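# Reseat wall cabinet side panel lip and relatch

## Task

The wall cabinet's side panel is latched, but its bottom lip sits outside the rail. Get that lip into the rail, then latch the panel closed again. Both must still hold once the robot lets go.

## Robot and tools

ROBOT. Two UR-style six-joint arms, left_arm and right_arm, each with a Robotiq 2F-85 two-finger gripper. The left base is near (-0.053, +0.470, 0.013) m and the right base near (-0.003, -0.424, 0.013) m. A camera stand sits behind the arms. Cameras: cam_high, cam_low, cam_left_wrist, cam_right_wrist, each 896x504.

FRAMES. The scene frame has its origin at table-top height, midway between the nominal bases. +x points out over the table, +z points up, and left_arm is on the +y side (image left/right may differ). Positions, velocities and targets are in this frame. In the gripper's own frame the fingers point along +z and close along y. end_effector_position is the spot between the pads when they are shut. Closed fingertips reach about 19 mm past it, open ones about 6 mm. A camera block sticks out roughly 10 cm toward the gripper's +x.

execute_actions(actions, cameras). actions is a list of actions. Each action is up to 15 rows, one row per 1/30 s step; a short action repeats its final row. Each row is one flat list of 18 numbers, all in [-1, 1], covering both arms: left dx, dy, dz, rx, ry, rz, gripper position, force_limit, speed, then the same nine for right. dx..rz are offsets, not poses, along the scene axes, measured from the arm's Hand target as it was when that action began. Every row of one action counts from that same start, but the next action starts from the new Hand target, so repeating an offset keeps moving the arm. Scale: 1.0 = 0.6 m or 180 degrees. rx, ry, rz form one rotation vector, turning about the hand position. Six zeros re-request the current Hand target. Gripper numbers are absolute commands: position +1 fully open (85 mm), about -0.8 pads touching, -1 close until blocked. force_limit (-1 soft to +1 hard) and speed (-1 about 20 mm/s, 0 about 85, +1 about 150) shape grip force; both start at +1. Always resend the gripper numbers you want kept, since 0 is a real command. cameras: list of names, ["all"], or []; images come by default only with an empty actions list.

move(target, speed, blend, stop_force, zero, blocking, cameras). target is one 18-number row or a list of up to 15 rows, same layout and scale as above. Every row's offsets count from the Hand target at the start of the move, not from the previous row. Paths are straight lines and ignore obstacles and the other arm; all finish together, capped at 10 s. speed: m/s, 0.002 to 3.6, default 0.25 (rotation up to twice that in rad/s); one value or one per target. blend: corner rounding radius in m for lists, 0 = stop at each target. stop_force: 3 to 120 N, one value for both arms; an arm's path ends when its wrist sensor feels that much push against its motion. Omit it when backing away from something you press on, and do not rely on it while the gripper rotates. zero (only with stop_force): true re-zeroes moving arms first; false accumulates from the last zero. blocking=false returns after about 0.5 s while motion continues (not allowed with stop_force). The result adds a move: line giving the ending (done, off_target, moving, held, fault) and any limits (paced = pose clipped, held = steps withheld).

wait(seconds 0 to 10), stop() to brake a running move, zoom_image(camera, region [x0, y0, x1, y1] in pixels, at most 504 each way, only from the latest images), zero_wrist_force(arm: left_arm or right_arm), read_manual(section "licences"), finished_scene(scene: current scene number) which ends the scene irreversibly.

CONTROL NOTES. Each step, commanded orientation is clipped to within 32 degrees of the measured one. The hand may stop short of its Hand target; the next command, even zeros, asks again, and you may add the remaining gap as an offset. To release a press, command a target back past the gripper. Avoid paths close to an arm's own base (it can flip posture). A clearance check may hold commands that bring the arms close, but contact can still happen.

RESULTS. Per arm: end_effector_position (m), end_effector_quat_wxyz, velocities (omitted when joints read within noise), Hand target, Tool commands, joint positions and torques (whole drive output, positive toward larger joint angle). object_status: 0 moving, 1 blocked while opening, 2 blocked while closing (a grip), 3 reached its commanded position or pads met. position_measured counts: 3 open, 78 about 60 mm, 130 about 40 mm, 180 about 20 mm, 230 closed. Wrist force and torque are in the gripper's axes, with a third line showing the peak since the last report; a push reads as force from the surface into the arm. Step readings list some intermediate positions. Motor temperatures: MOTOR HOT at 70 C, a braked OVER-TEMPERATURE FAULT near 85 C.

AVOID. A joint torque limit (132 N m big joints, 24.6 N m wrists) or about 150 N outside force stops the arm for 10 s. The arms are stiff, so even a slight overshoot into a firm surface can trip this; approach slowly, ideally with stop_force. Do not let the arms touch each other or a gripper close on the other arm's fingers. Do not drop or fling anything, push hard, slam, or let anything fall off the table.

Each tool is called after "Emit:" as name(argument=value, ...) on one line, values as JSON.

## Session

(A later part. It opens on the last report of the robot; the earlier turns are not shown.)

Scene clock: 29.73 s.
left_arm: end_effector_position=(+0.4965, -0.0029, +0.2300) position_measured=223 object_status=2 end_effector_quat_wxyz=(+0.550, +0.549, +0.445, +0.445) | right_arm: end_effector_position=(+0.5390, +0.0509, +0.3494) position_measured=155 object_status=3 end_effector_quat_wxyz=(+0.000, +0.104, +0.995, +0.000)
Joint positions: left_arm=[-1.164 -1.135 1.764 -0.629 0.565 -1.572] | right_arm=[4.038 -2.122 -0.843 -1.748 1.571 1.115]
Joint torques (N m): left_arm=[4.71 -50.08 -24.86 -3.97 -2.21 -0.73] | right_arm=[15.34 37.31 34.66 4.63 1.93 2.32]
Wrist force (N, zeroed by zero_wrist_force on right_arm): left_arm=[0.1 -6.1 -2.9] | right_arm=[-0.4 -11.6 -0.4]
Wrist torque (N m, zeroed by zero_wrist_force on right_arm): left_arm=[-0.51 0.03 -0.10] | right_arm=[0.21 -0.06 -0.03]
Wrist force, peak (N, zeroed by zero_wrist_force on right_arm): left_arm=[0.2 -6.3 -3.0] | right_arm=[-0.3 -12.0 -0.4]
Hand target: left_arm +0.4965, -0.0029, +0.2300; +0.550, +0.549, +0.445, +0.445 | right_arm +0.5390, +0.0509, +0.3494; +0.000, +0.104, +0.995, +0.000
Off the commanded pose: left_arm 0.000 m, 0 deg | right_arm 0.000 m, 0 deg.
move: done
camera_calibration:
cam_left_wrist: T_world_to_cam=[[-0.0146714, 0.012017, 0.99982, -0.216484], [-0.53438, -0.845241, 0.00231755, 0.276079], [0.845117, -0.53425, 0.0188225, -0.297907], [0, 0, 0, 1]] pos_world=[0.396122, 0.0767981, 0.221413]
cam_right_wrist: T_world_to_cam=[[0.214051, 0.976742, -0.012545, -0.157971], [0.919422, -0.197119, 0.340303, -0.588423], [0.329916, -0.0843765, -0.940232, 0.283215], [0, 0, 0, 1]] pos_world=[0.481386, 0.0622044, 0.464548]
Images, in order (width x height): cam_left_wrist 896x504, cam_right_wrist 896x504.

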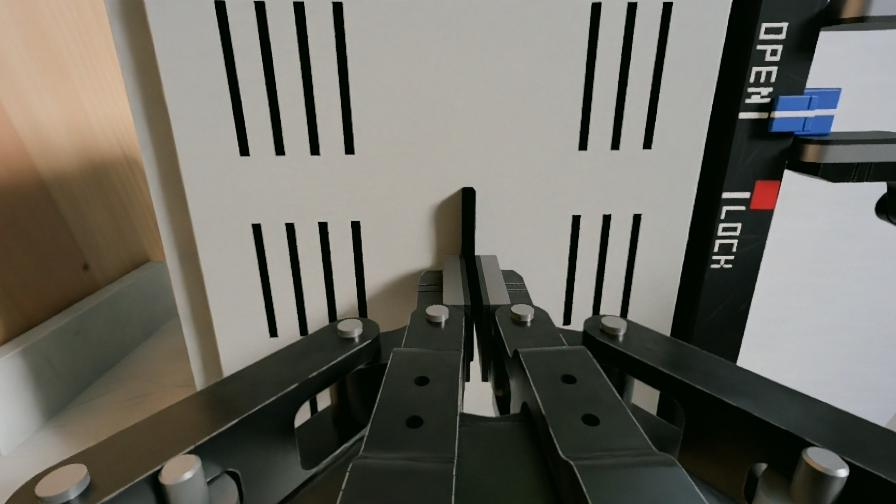

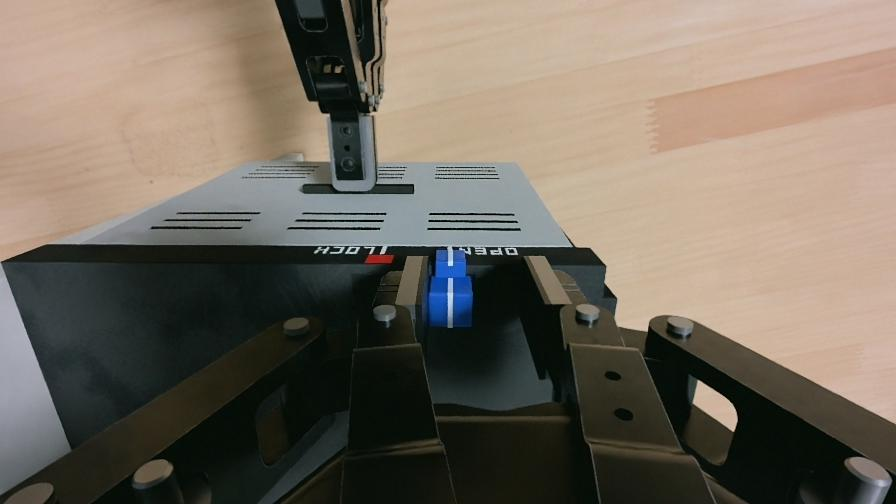

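Emit:
move(target=[[-0.0065, 0.0014, 0, 0, 0, 0, -1, -0.2, -1, -0.001, -0.0049, 0.0067, 0, 0, 0, -0.205, 1, 0.5], [-0.1304, 0.0277, 0, 0, 0, 0, -1, -0.2, -1, -0.0652, 0.0139, 0.0833, 0, 0, 0, -0.205, 1, 0.5]], speed=[0.01, 0.05], stop_force=12, cameras=["all"])

Scene clock: 33.33 s.
left_arm: end_effector_position=(+0.4182, +0.0137, +0.2300) position_measured=223 object_status=2 end_effector_quat_wxyz=(+0.550, +0.549, +0.445, +0.445) | right_arm: end_effector_position=(+0.4999, +0.0592, +0.3994) position_measured=155 object_status=3 end_effector_quat_wxyz=(+0.000, +0.104, +0.995, +0.000)
Joint positions: left_arm=[-1.315 -1.247 1.933 -0.686 0.414 -1.572] | right_arm=[4.09 -2.084 -0.771 -1.858 1.571 1.167]
Joint torques (N m): left_arm=[-8.5 -43.76 -11.94 -3.29 -2.27 1.38] | right_arm=[9.81 57.26 32.11 1.42 1.07 2.27]
Wrist force (N, zeroed by zero_wrist_force on right_arm): left_arm=[0.4 -5.6 -1.8] | right_arm=[0.5 0.3 0.5]
Wrist torque (N m, zeroed by zero_wrist_force on right_arm): left_arm=[-0.49 -0.01 -0.08] | right_arm=[0.05 -0.11 -0.08]
Wrist force, peak (N, zeroed by zero_wrist_force on right_arm): left_arm=[0.1 -6.4 -2.7] | right_arm=[-0.3 -12.0 -0.5]
Hand target: left_arm +0.4182, +0.0137, +0.2300; +0.550, +0.549, +0.445, +0.445 | right_arm +0.4999, +0.0592, +0.3994; +0.000, +0.104, +0.995, +0.000
Off the commanded pose: left_arm 0.000 m, 0 deg | right_arm 0.000 m, 0 deg.
move: done
camera_calibration:
cam_left_wrist: T_world_to_cam=[[-0.0146714, 0.012017, 0.99982, -0.217831], [-0.53438, -0.845241, 0.00231755, 0.248322], [0.845117, -0.53425, 0.0188225, -0.222951], [0, 0, 0, 1]] pos_world=[0.317922, 0.0933981, 0.221413]
cam_right_wrist: T_world_to_cam=[[0.214051, 0.976742, -0.012545, -0.157082], [0.919422, -0.197119, 0.340303, -0.567853], [0.329916, -0.0843765, -0.940232, 0.343826], [0, 0, 0, 1]] pos_world=[0.442286, 0.0705044, 0.514548]

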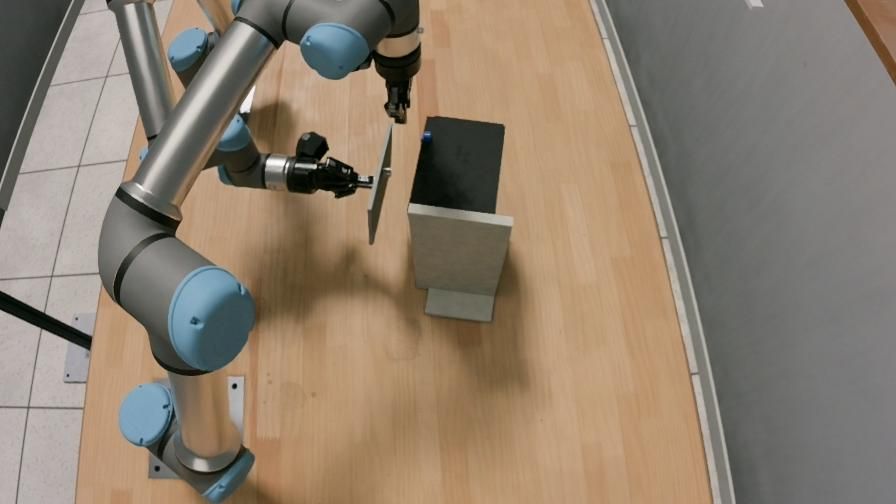

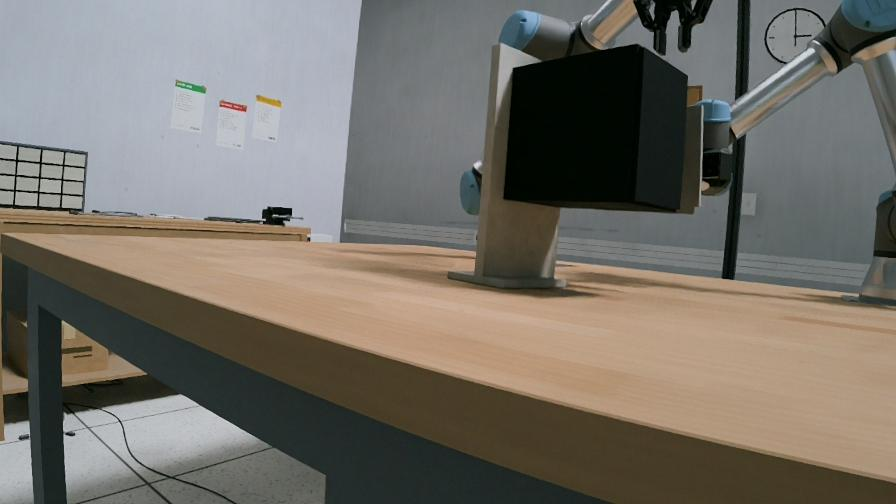

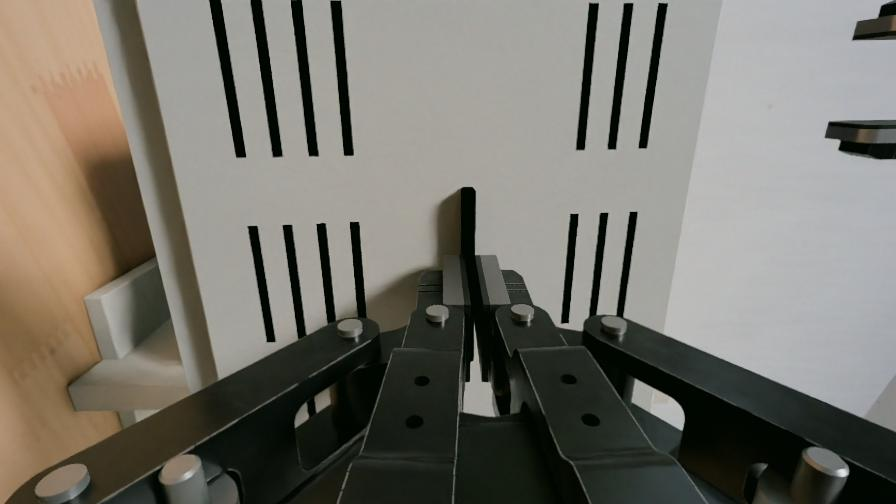

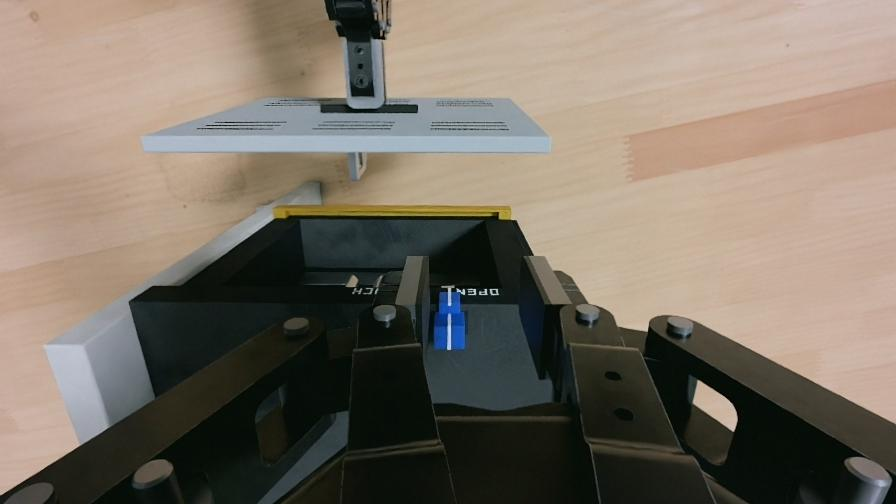

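Emit:
zoom_image(camera="cam_right_wrist", region=[130, 90, 570, 320])

Emit:
zoom_image(camera="cam_right_wrist", region=[260, 195, 400, 290])

Emit:
zoom_image(camera="cam_right_wrist", region=[400, 195, 540, 290])

Emit:
zoom_image(camera="cam_right_wrist", region=[310, 110, 410, 200])

Scaled by 1.145 from the camera's 896x504 image, which has a finer 1280x720 frame.

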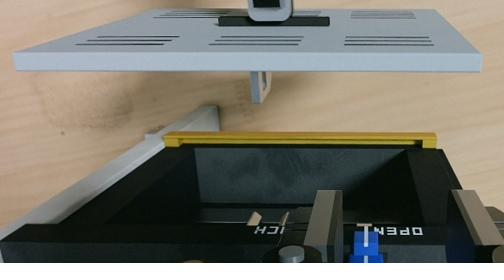

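Scaled by 3.600 from the camera's 896x504 image, which has a finer 1280x720 frame.

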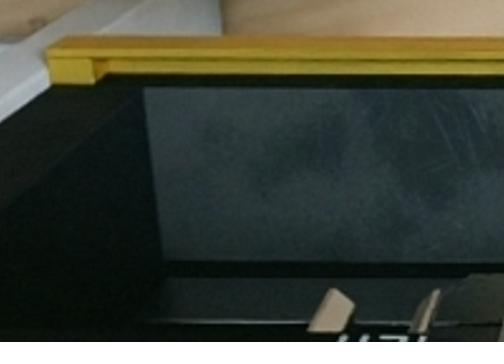

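Scaled by 3.600 from the camera's 896x504 image, which has a finer 1280x720 frame.

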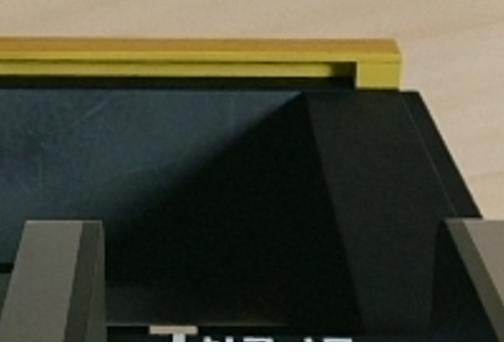

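Scaled by 5.040 from the camera's 896x504 image, which has a finer 1280x720 frame.

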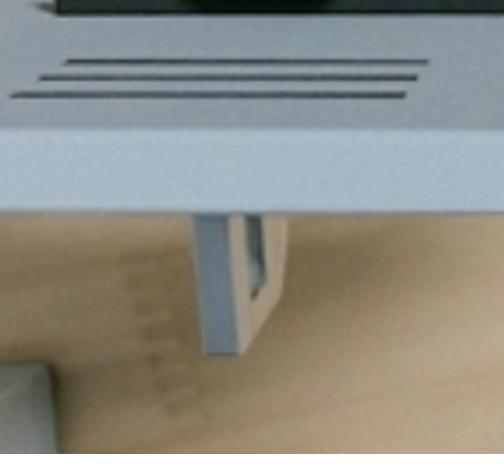

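Emit:
zoom_image(camera="cam_low", region=[620, 80, 740, 230])

Emit:
zoom_image(camera="cam_high", region=[340, 100, 530, 260])

Scaled by 3.360 from the camera's 896x504 image, which has a finer 1280x720 frame.

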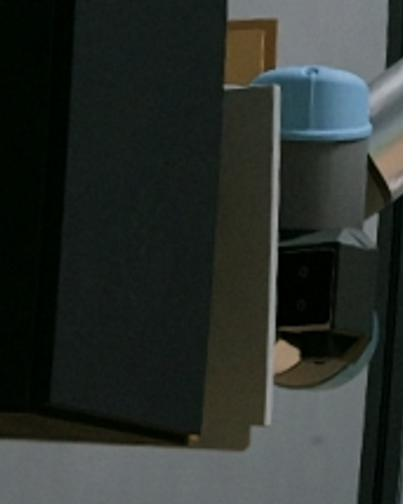

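Scaled by 2.653 from the camera's 896x504 image, which has a finer 1280x720 frame.

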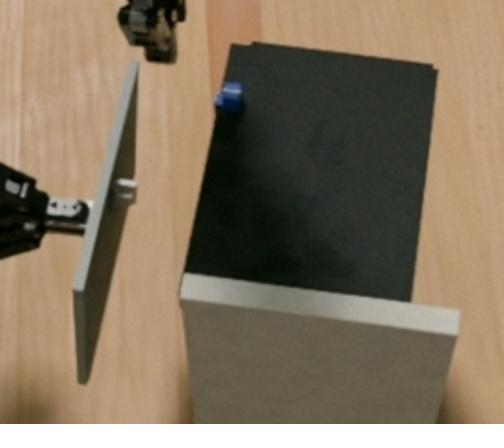

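Emit:
move(target=[0, 0, 0, -0.0202, -0.0951, 0, -1, -0.2, -1, 0.1002, -0.0487, 0.001, 0, 0, 0, -0.205, 1, 0.5], speed=0.12, cameras=["all"])

Emit:
zoom_image(camera="cam_low", region=[620, 80, 740, 230])

Emit:
zoom_image(camera="cam_right_wrist", region=[140, 20, 560, 240])

Scene clock: 41.13 s.
left_arm: end_effector_position=(+0.4182, +0.0137, +0.2300) position_measured=223 object_status=2 end_effector_quat_wxyz=(+0.627, +0.459, +0.372, +0.507) | right_arm: end_effector_position=(+0.5600, +0.0300, +0.4000) position_measured=155 object_status=3 end_effector_quat_wxyz=(+0.000, +0.104, +0.995, +0.000)
Joint positions: left_arm=[-1.291 -1.146 2.145 -1.637 0.528 -1.001] | right_arm=[3.997 -2.177 -0.62 -1.915 1.571 1.073]
Joint torques (N m): left_arm=[6.9 -25.21 -8.82 -5.42 3.68 1.5] | right_arm=[-10.07 40.5 32.08 1.36 1.57 -1.92]
Wrist force (N, zeroed by zero_wrist_force on right_arm): left_arm=[-0.1 -5.7 -3.5] | right_arm=[0.3 0.4 -0.1]
Wrist torque (N m, zeroed by zero_wrist_force on right_arm): left_arm=[-0.39 0.09 -0.15] | right_arm=[0.08 -0.06 0.11]
Wrist force, peak (N, zeroed by zero_wrist_force on right_arm): left_arm=[-0.2 -6.3 -3.5] | right_arm=[1.4 0.7 0.2]
Hand target: left_arm +0.4182, +0.0137, +0.2300; +0.627, +0.459, +0.372, +0.507 | right_arm +0.5600, +0.0300, +0.4000; +0.000, +0.104, +0.995, +0.000
Off the commanded pose: left_arm 0.000 m, 0 deg | right_arm 0.000 m, 0 deg.
move: done
camera_calibration:
cam_left_wrist: T_world_to_cam=[[-0.307892, 0.074303, 0.948515, -0.0842215], [-0.519353, -0.848436, -0.102121, 0.266065], [0.797167, -0.524056, 0.299816, -0.267642], [0, 0, 0, 1]] pos_world=[0.325606, 0.0917377, 0.1873]
cam_right_wrist: T_world_to_cam=[[0.214045, 0.976743, -0.0125252, -0.141425], [0.919381, -0.197109, 0.340422, -0.62911], [0.330036, -0.0843812, -0.940189, 0.322017], [0, 0, 0, 1]] pos_world=[0.502386, 0.0413044, 0.515148]

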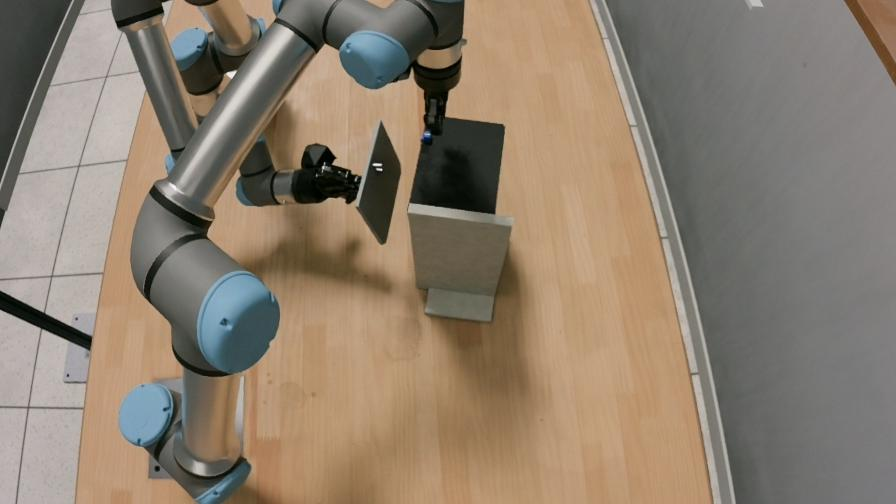

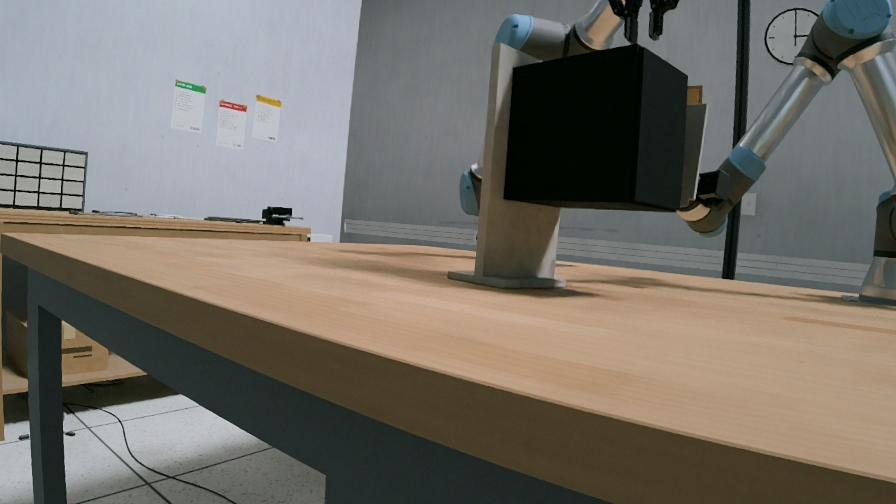

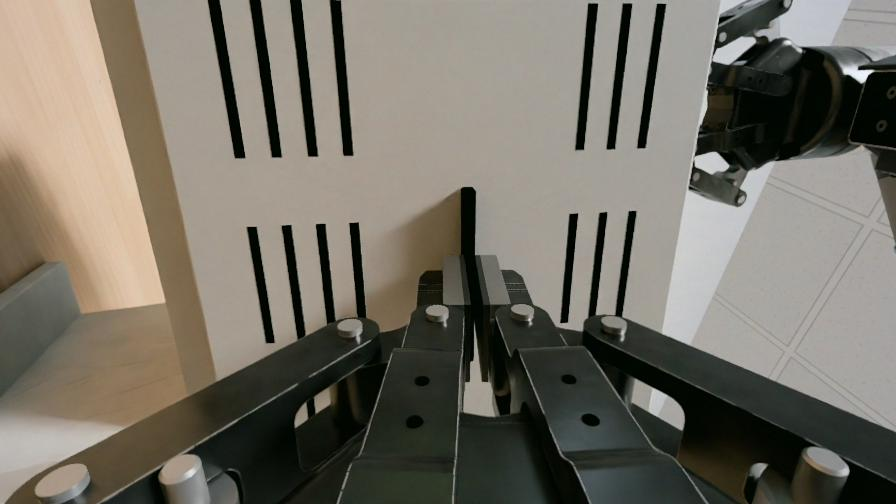

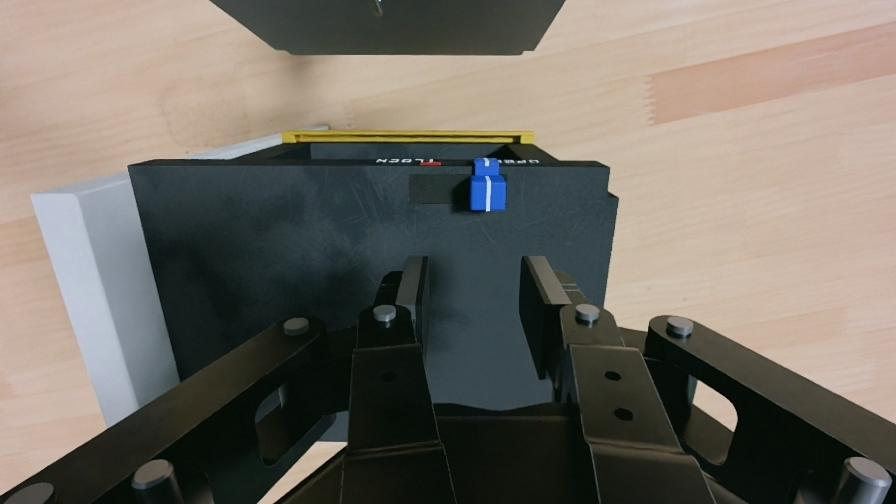

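Scaled by 3.360 from the camera's 896x504 image, which has a finer 1280x720 frame.

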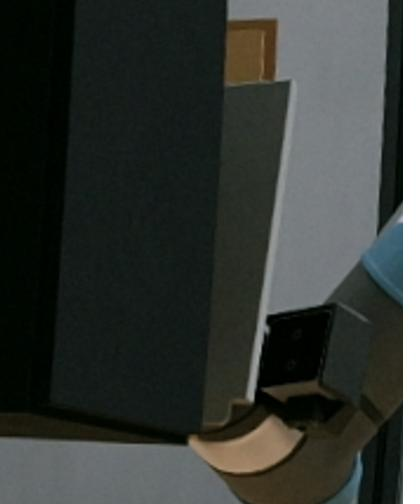

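Scaled by 1.200 from the camera's 896x504 image, which has a finer 1280x720 frame.

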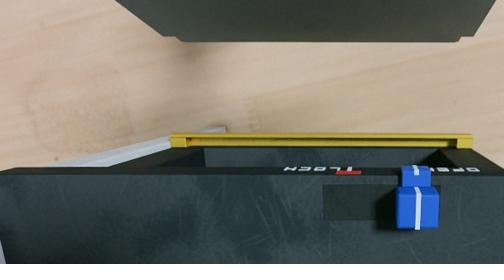

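Emit:
zoom_image(camera="cam_right_wrist", region=[470, 110, 570, 170])

Emit:
zoom_image(camera="cam_right_wrist", region=[260, 20, 560, 160])

Emit:
zoom_image(camera="cam_right_wrist", region=[265, 115, 365, 175])

Scaled by 5.040 from the camera's 896x504 image, which has a finer 1280x720 frame.

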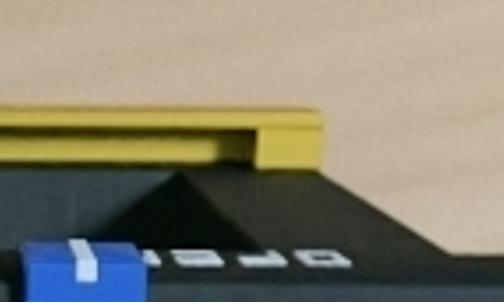

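Scaled by 1.680 from the camera's 896x504 image, which has a finer 1280x720 frame.

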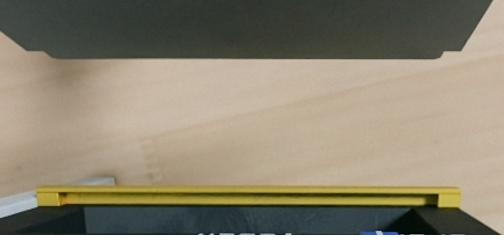

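Scaled by 5.040 from the camera's 896x504 image, which has a finer 1280x720 frame.

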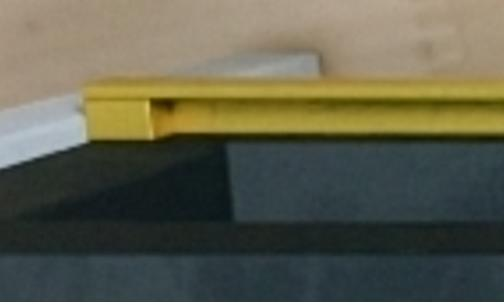

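Emit:
move(target=[0.1011, -0.0215, 0.0133, 0, 0, 0, -1, -0.2, -1, 0, 0, 0, 0, 0, 0, -0.205, 1, 0.5], speed=0.08, stop_force=15, cameras=["cam_low", "cam_left_wrist", "cam_right_wrist"])

Emit:
zoom_image(camera="cam_right_wrist", region=[270, 70, 420, 170])

Emit:
zoom_image(camera="cam_right_wrist", region=[410, 70, 560, 170])

Scene clock: 45.07 s.
left_arm: end_effector_position=(+0.4789, +0.0008, +0.2380) position_measured=223 object_status=2 end_effector_quat_wxyz=(+0.627, +0.459, +0.372, +0.507) | right_arm: end_effector_position=(+0.5600, +0.0300, +0.4000) position_measured=155 object_status=3 end_effector_quat_wxyz=(+0.000, +0.104, +0.995, +0.000)
Joint positions: left_arm=[-1.174 -1.092 1.988 -1.436 0.625 -1.12] | right_arm=[3.997 -2.177 -0.62 -1.915 1.571 1.073]
Joint torques (N m): left_arm=[7.1 -28.82 -22.49 -1.5 3.15 -1.07] | right_arm=[-10.09 40.05 32.11 1.36 1.7 -1.78]
Wrist force (N, zeroed by zero_wrist_force on right_arm): left_arm=[-0.6 -6.0 -3.7] | right_arm=[0.4 0.2 -0.1]
Wrist torque (N m, zeroed by zero_wrist_force on right_arm): left_arm=[-0.51 0.15 -0.10] | right_arm=[0.05 -0.07 0.11]
Wrist force, peak (N, zeroed by zero_wrist_force on right_arm): left_arm=[-0.7 -6.4 -3.8] | right_arm=[0.5 0.5 -0.1]
Hand target: left_arm +0.4789, +0.0008, +0.2380; +0.627, +0.459, +0.372, +0.507 | right_arm +0.5600, +0.0300, +0.4000; +0.000, +0.104, +0.995, +0.000
Off the commanded pose: left_arm 0.000 m, 0 deg | right_arm 0.000 m, 0 deg.
move: done
camera_calibration:
cam_left_wrist: T_world_to_cam=[[-0.307987, 0.0743219, 0.948483, -0.0721206], [-0.519334, -0.848444, -0.102153, 0.287461], [0.797143, -0.524041, 0.299907, -0.325199], [0, 0, 0, 1]] pos_world=[0.386306, 0.0788377, 0.1953]
cam_right_wrist: T_world_to_cam=[[0.214051, 0.976742, -0.012545, -0.141418], [0.919422, -0.197119, 0.340303, -0.62907], [0.329916, -0.0843765, -0.940232, 0.322099], [0, 0, 0, 1]] pos_world=[0.502386, 0.0413044, 0.515148]
Images, in order (width x height): cam_low 896x504, cam_left_wrist 896x504, cam_right_wrist 896x504.

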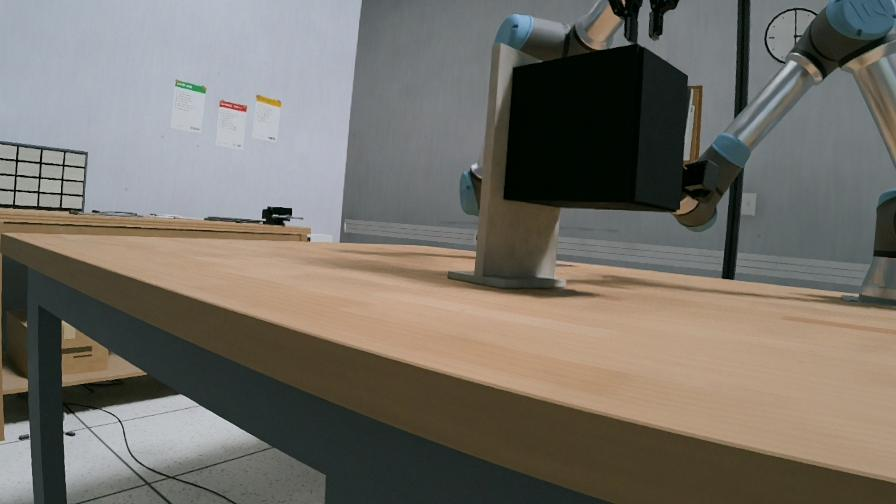

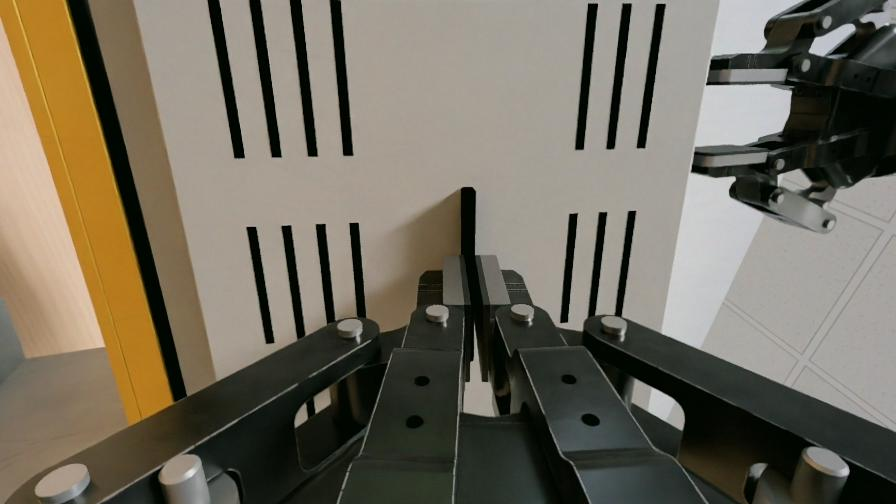

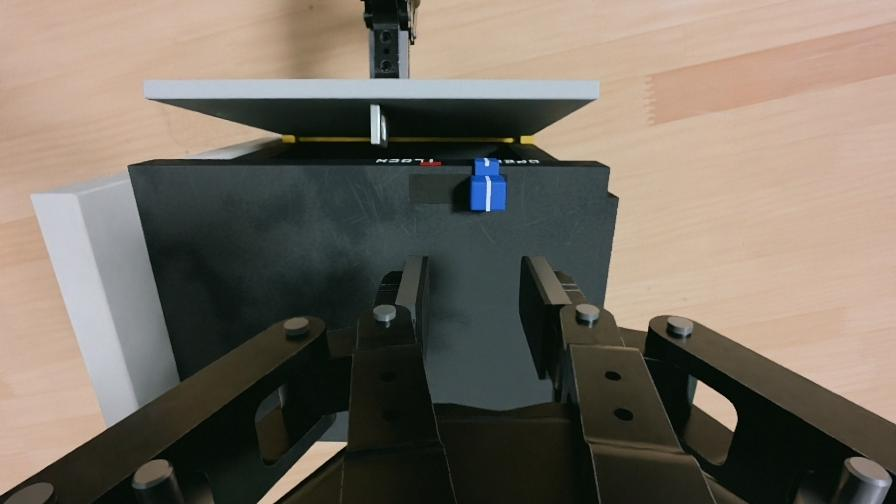

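Scaled by 3.360 from the camera's 896x504 image, which has a finer 1280x720 frame.

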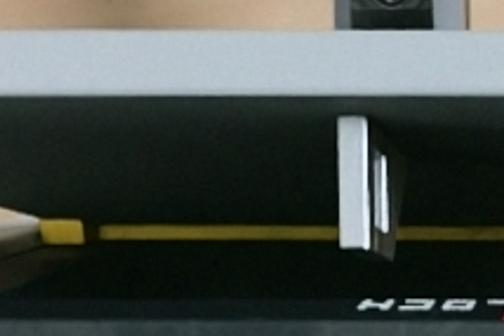

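Scaled by 3.360 from the camera's 896x504 image, which has a finer 1280x720 frame.

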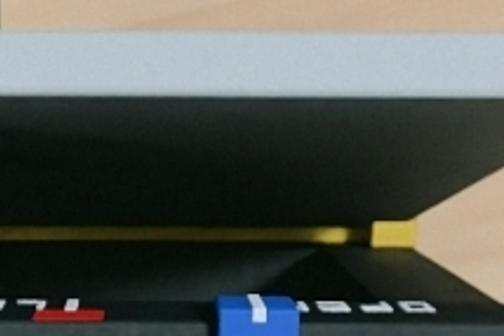

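Emit:
zoom_image(camera="cam_left_wrist", region=[0, 0, 240, 420])

Scaled by 1.200 from the camera's 896x504 image, which has a finer 1280x720 frame.

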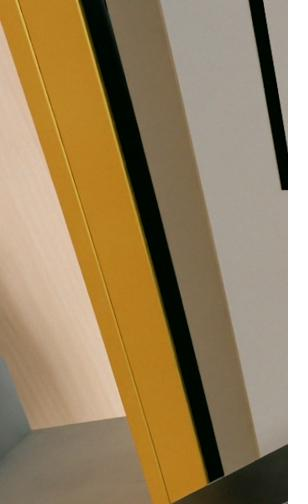

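Emit:
move(target=[[0.00587, -0.00125, 0, 0, 0, 0, -1, -0.2, -1, 0, 0, 0, 0, 0, 0, -0.205, 1, 0.5], [0.00587, -0.00125, -0.01, 0, 0, 0, -1, -0.2, -1, 0, 0, 0, 0, 0, 0, -0.205, 1, 0.5]], speed=0.012, stop_force=5, cameras=["cam_left_wrist", "cam_right_wrist"])

Emit:
zoom_image(camera="cam_right_wrist", region=[270, 70, 420, 170])

Emit:
zoom_image(camera="cam_right_wrist", region=[410, 70, 560, 170])

Emit:
zoom_image(camera="cam_left_wrist", region=[0, 0, 240, 420])

Scene clock: 49.40 s.
left_arm: end_effector_position=(+0.4824, +0.0001, +0.2320) position_measured=223 object_status=2 end_effector_quat_wxyz=(+0.627, +0.459, +0.372, +0.507) | right_arm: end_effector_position=(+0.5600, +0.0300, +0.4000) position_measured=155 object_status=3 end_effector_quat_wxyz=(+0.000, +0.104, +0.995, +0.000)
Joint positions: left_arm=[-1.168 -1.075 1.982 -1.441 0.631 -1.125] | right_arm=[3.997 -2.177 -0.62 -1.915 1.571 1.073]
Joint torques (N m): left_arm=[7.43 -29.37 -10.3 -5.58 3.23 0.9] | right_arm=[-9.77 40.35 32.27 1.47 1.61 -1.85]
Wrist force (N, zeroed by zero_wrist_force on right_arm): left_arm=[-0.7 -6.1 -3.6] | right_arm=[0.2 0.2 -0.2]
Wrist torque (N m, zeroed by zero_wrist_force on right_arm): left_arm=[-0.50 0.16 -0.11] | right_arm=[0.05 -0.05 0.11]
Wrist force, peak (N, zeroed by zero_wrist_force on right_arm): left_arm=[-0.6 -6.3 -3.9] | right_arm=[0.6 0.6 0.0]
Hand target: left_arm +0.4824, +0.0001, +0.2320; +0.627, +0.459, +0.372, +0.507 | right_arm +0.5600, +0.0300, +0.4000; +0.000, +0.104, +0.995, +0.000
Off the commanded pose: left_arm 0.000 m, 0 deg | right_arm 0.000 m, 0 deg.
move: done
camera_calibration:
cam_left_wrist: T_world_to_cam=[[-0.307987, 0.0743219, 0.948483, -0.0652997], [-0.519334, -0.848444, -0.102153, 0.288072], [0.797143, -0.524041, 0.299907, -0.326556], [0, 0, 0, 1]] pos_world=[0.389806, 0.0781377, 0.1893]
cam_right_wrist: T_world_to_cam=[[0.214051, 0.976742, -0.012545, -0.141418], [0.919422, -0.197119, 0.340303, -0.62907], [0.329916, -0.0843765, -0.940232, 0.322099], [0, 0, 0, 1]] pos_world=[0.502386, 0.0413044, 0.515148]
Images, in order (width x height): cam_left_wrist 896x504, cam_right_wrist 896x504.

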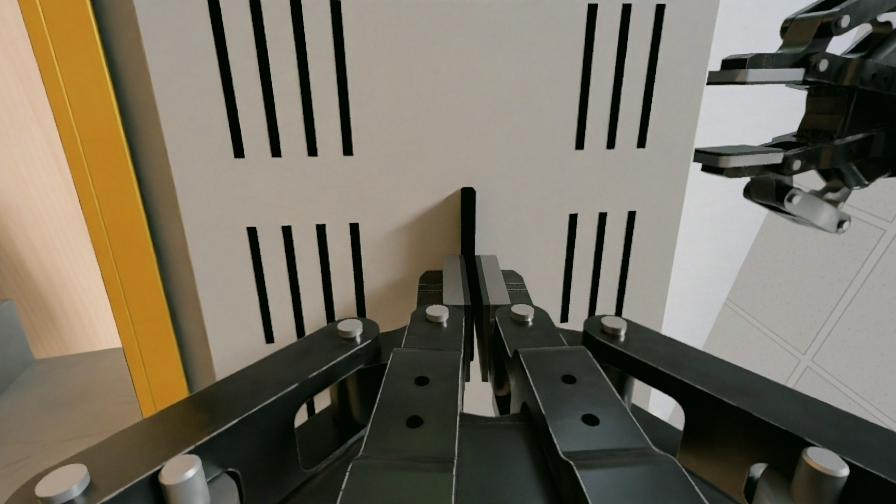

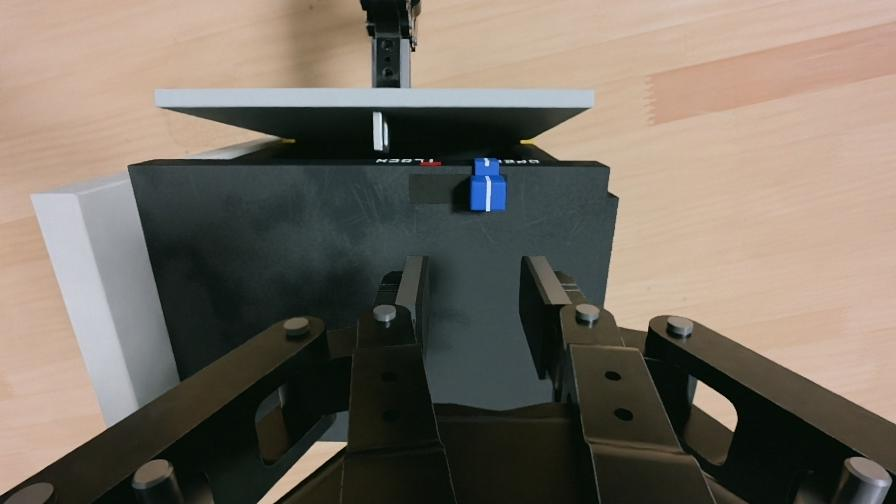

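Scaled by 3.360 from the camera's 896x504 image, which has a finer 1280x720 frame.

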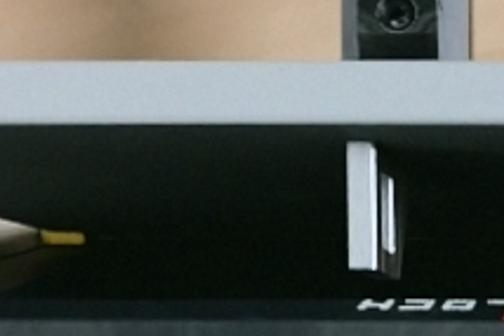

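Scaled by 3.360 from the camera's 896x504 image, which has a finer 1280x720 frame.

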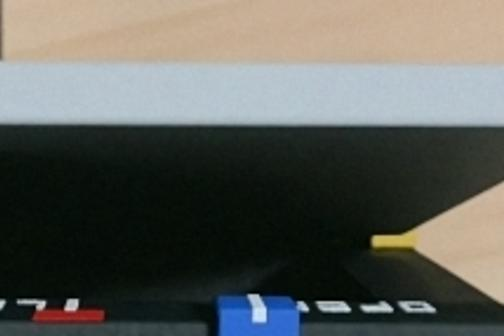

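Scaled by 1.200 from the camera's 896x504 image, which has a finer 1280x720 frame.

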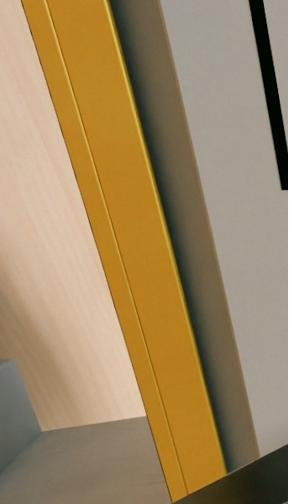

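Emit:
move(target=[[0.0155, -0.0033, 0.008, 0.0069, 0.0326, 0, -1, -0.2, -1, 0, 0, 0, 0, 0, 0, -0.205, 1, 0.5], [0.0155, -0.0033, 0.003, 0.0069, 0.0326, 0, -1, -0.2, -1, 0, 0, 0, 0, 0, 0, -0.205, 1, 0.5]], speed=0.02, stop_force=8, cameras=["cam_low", "cam_left_wrist", "cam_right_wrist"])

Emit:
zoom_image(camera="cam_right_wrist", region=[270, 80, 560, 180])

Emit:
zoom_image(camera="cam_left_wrist", region=[0, 0, 240, 420])

Scene clock: 55.67 s.
left_arm: end_effector_position=(+0.4917, -0.0019, +0.2338) position_measured=223 object_status=2 end_effector_quat_wxyz=(+0.602, +0.491, +0.398, +0.487) | right_arm: end_effector_position=(+0.5600, +0.0300, +0.4000) position_measured=155 object_status=3 end_effector_quat_wxyz=(+0.000, +0.104, +0.995, +0.000)
Joint positions: left_arm=[-1.163 -1.113 1.911 -1.161 0.596 -1.267] | right_arm=[3.997 -2.177 -0.62 -1.915 1.571 1.073]
Joint torques (N m): left_arm=[7.03 -29.6 -11.11 -5.21 -1.04 -1.06] | right_arm=[-9.35 39.68 31.55 1.45 1.53 -1.75]
Wrist force (N, zeroed by zero_wrist_force on right_arm): left_arm=[-0.4 -6.4 -3.4] | right_arm=[0.2 0.2 -0.2]
Wrist torque (N m, zeroed by zero_wrist_force on right_arm): left_arm=[-0.54 0.10 -0.10] | right_arm=[0.05 -0.05 0.12]
Wrist force, peak (N, zeroed by zero_wrist_force on right_arm): left_arm=[-0.5 -6.7 -3.4] | right_arm=[0.7 0.3 -0.1]
Hand target: left_arm +0.4917, -0.0019, +0.2338; +0.602, +0.491, +0.398, +0.487 | right_arm +0.5600, +0.0300, +0.4000; +0.000, +0.104, +0.995, +0.000
Off the commanded pose: left_arm 0.000 m, 0 deg | right_arm 0.000 m, 0 deg.
move: done
camera_calibration:
cam_left_wrist: T_world_to_cam=[[-0.209298, 0.0534285, 0.976391, -0.119123], [-0.527968, -0.846629, -0.0668465, 0.287403], [0.82307, -0.529495, 0.205406, -0.326215], [0, 0, 0, 1]] pos_world=[0.395305, 0.0769591, 0.202529]
cam_right_wrist: T_world_to_cam=[[0.214051, 0.976742, -0.012545, -0.141418], [0.919422, -0.197119, 0.340303, -0.62907], [0.329916, -0.0843765, -0.940232, 0.322099], [0, 0, 0, 1]] pos_world=[0.502386, 0.0413044, 0.515148]
Images, in order (width x height): cam_low 896x504, cam_left_wrist 896x504, cam_right_wrist 896x504.

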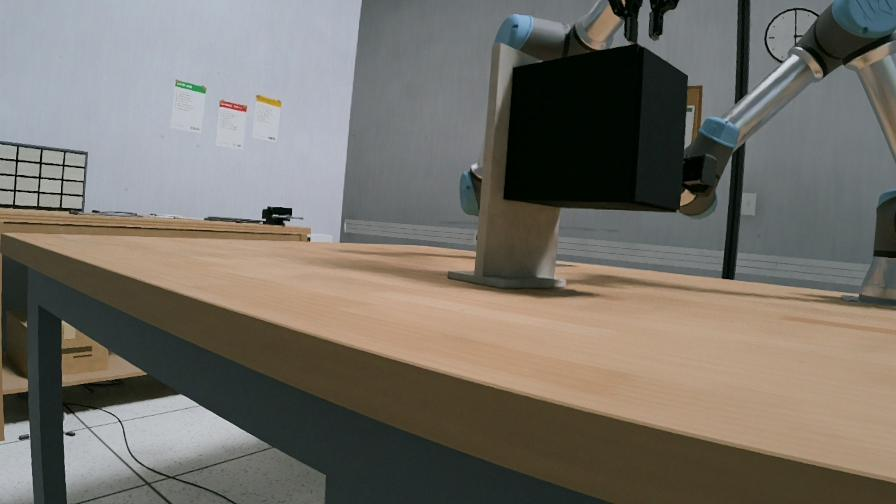

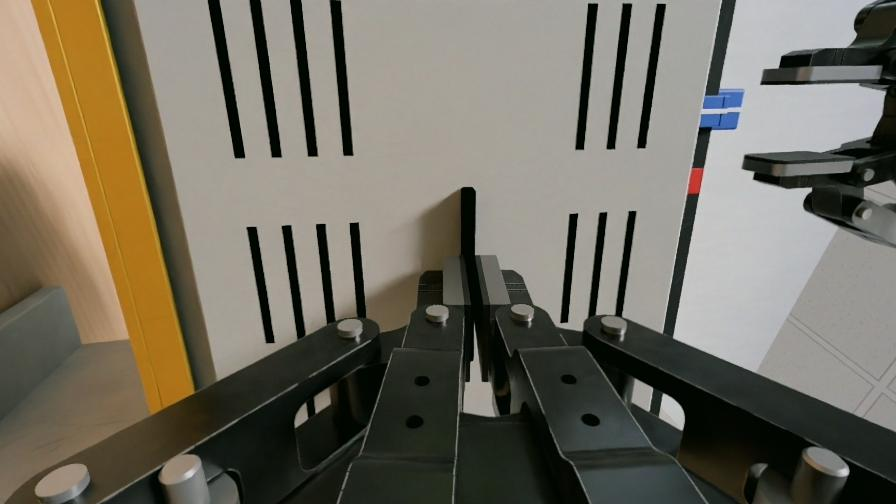

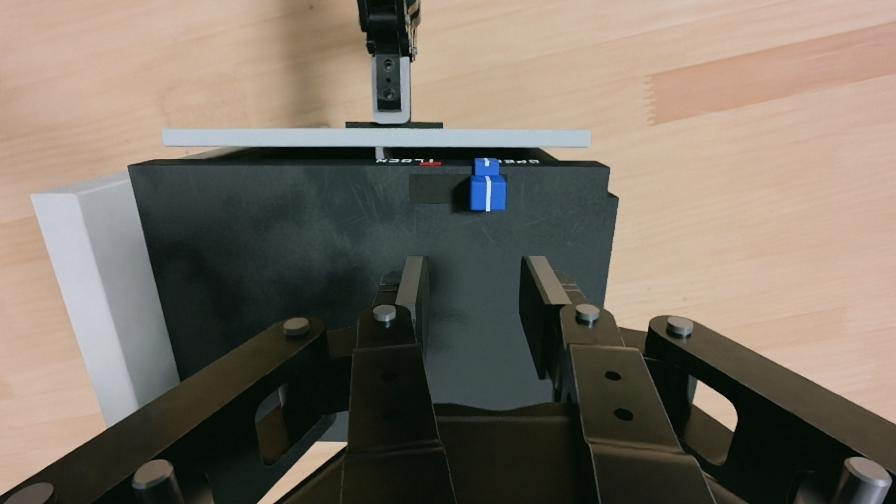

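Scaled by 1.738 from the camera's 896x504 image, which has a finer 1280x720 frame.

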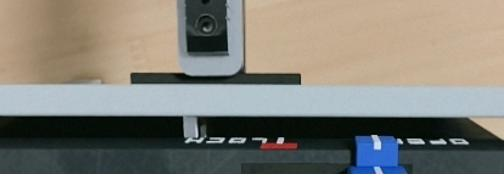

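Scaled by 1.200 from the camera's 896x504 image, which has a finer 1280x720 frame.

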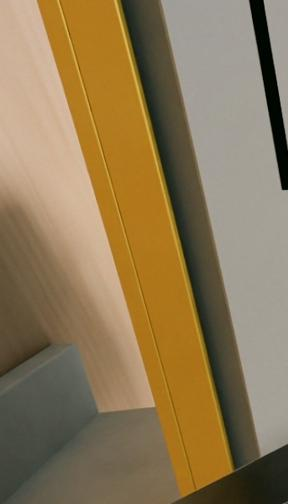

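Emit:
move(target=[0, 0, -0.0125, 0, 0, 0, -1, -0.2, -1, 0, 0, 0, 0, 0, 0, -0.205, 1, 0.5], speed=0.008, stop_force=6, cameras=["cam_left_wrist", "cam_right_wrist"])

Emit:
zoom_image(camera="cam_right_wrist", region=[270, 80, 560, 180])

Emit:
zoom_image(camera="cam_left_wrist", region=[0, 0, 240, 420])

Scene clock: 59.30 s.
left_arm: end_effector_position=(+0.4917, -0.0019, +0.2275) position_measured=223 object_status=2 end_effector_quat_wxyz=(+0.602, +0.491, +0.398, +0.487) | right_arm: end_effector_position=(+0.5600, +0.0300, +0.4000) position_measured=155 object_status=3 end_effector_quat_wxyz=(+0.000, +0.104, +0.995, +0.000)
Joint positions: left_arm=[-1.163 -1.102 1.915 -1.176 0.596 -1.267] | right_arm=[3.997 -2.177 -0.62 -1.915 1.571 1.073]
Joint torques (N m): left_arm=[3.88 -44.9 -20.89 0.07 -1.01 -0.94] | right_arm=[-8.67 40.09 31.61 1.44 1.49 -1.73]
Wrist force (N, zeroed by zero_wrist_force on right_arm): left_arm=[-0.5 1.4 -3.2] | right_arm=[0.4 0.3 -0.1]
Wrist torque (N m, zeroed by zero_wrist_force on right_arm): left_arm=[-0.61 0.11 -0.11] | right_arm=[0.07 -0.09 0.11]
Wrist force, peak (N, zeroed by zero_wrist_force on right_arm): left_arm=[2.8 6.6 -3.3] | right_arm=[0.7 0.4 -0.1]
Hand target: left_arm +0.4917, -0.0019, +0.2275; +0.602, +0.491, +0.398, +0.487 (not the last commanded pose) | right_arm +0.5600, +0.0300, +0.4000; +0.000, +0.104, +0.995, +0.000
Off the commanded pose: left_arm 0.001 m, 0 deg | right_arm 0.000 m, 0 deg.
move: contact (left_arm)
camera_calibration:
cam_left_wrist: T_world_to_cam=[[-0.209298, 0.0534285, 0.976391, -0.112971], [-0.527968, -0.846629, -0.0668465, 0.286981], [0.82307, -0.529495, 0.205406, -0.324921], [0, 0, 0, 1]] pos_world=[0.395305, 0.0769591, 0.196229]
cam_right_wrist: T_world_to_cam=[[0.214051, 0.976742, -0.012545, -0.141418], [0.919422, -0.197119, 0.340303, -0.62907], [0.329916, -0.0843765, -0.940232, 0.322099], [0, 0, 0, 1]] pos_world=[0.502386, 0.0413044, 0.515148]
Images, in order (width x height): cam_left_wrist 896x504, cam_right_wrist 896x504.

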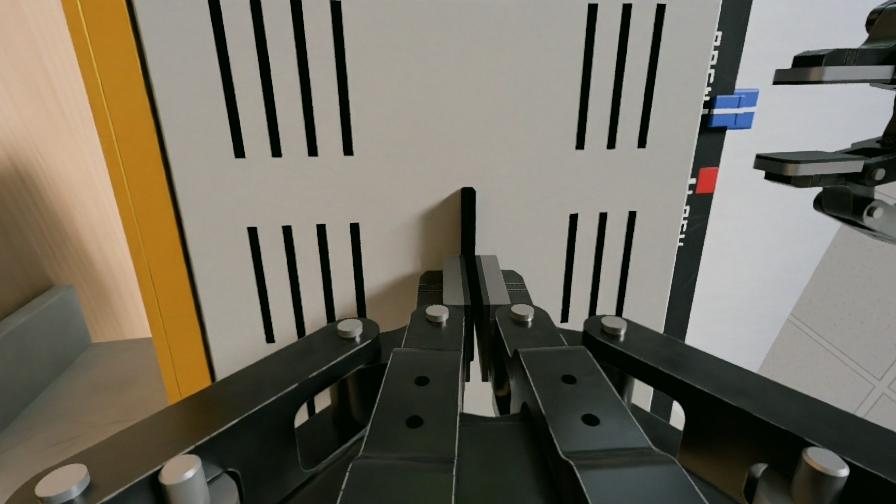

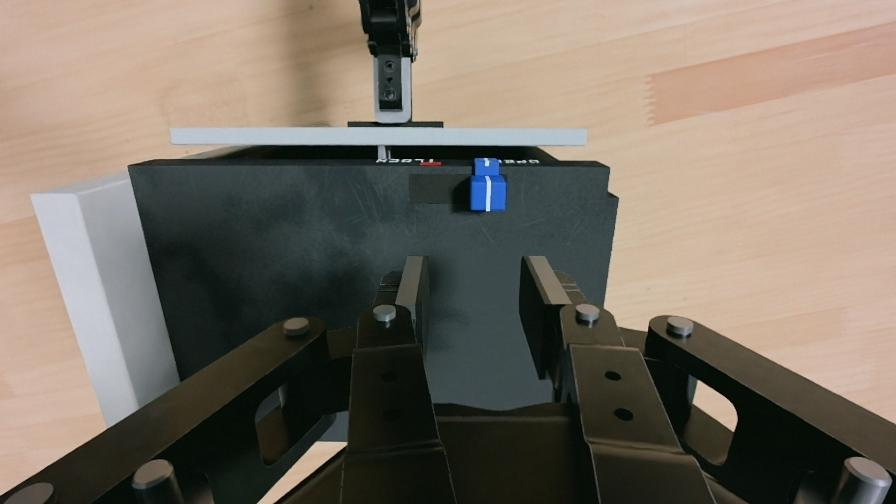

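Scaled by 1.738 from the camera's 896x504 image, which has a finer 1280x720 frame.

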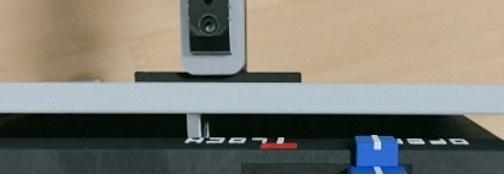

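Scaled by 1.200 from the camera's 896x504 image, which has a finer 1280x720 frame.

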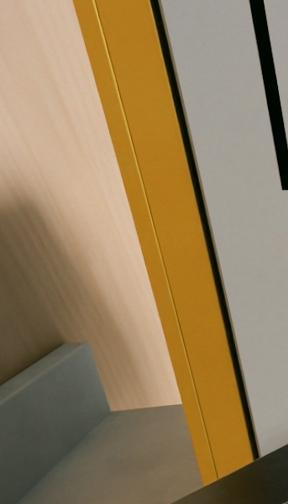

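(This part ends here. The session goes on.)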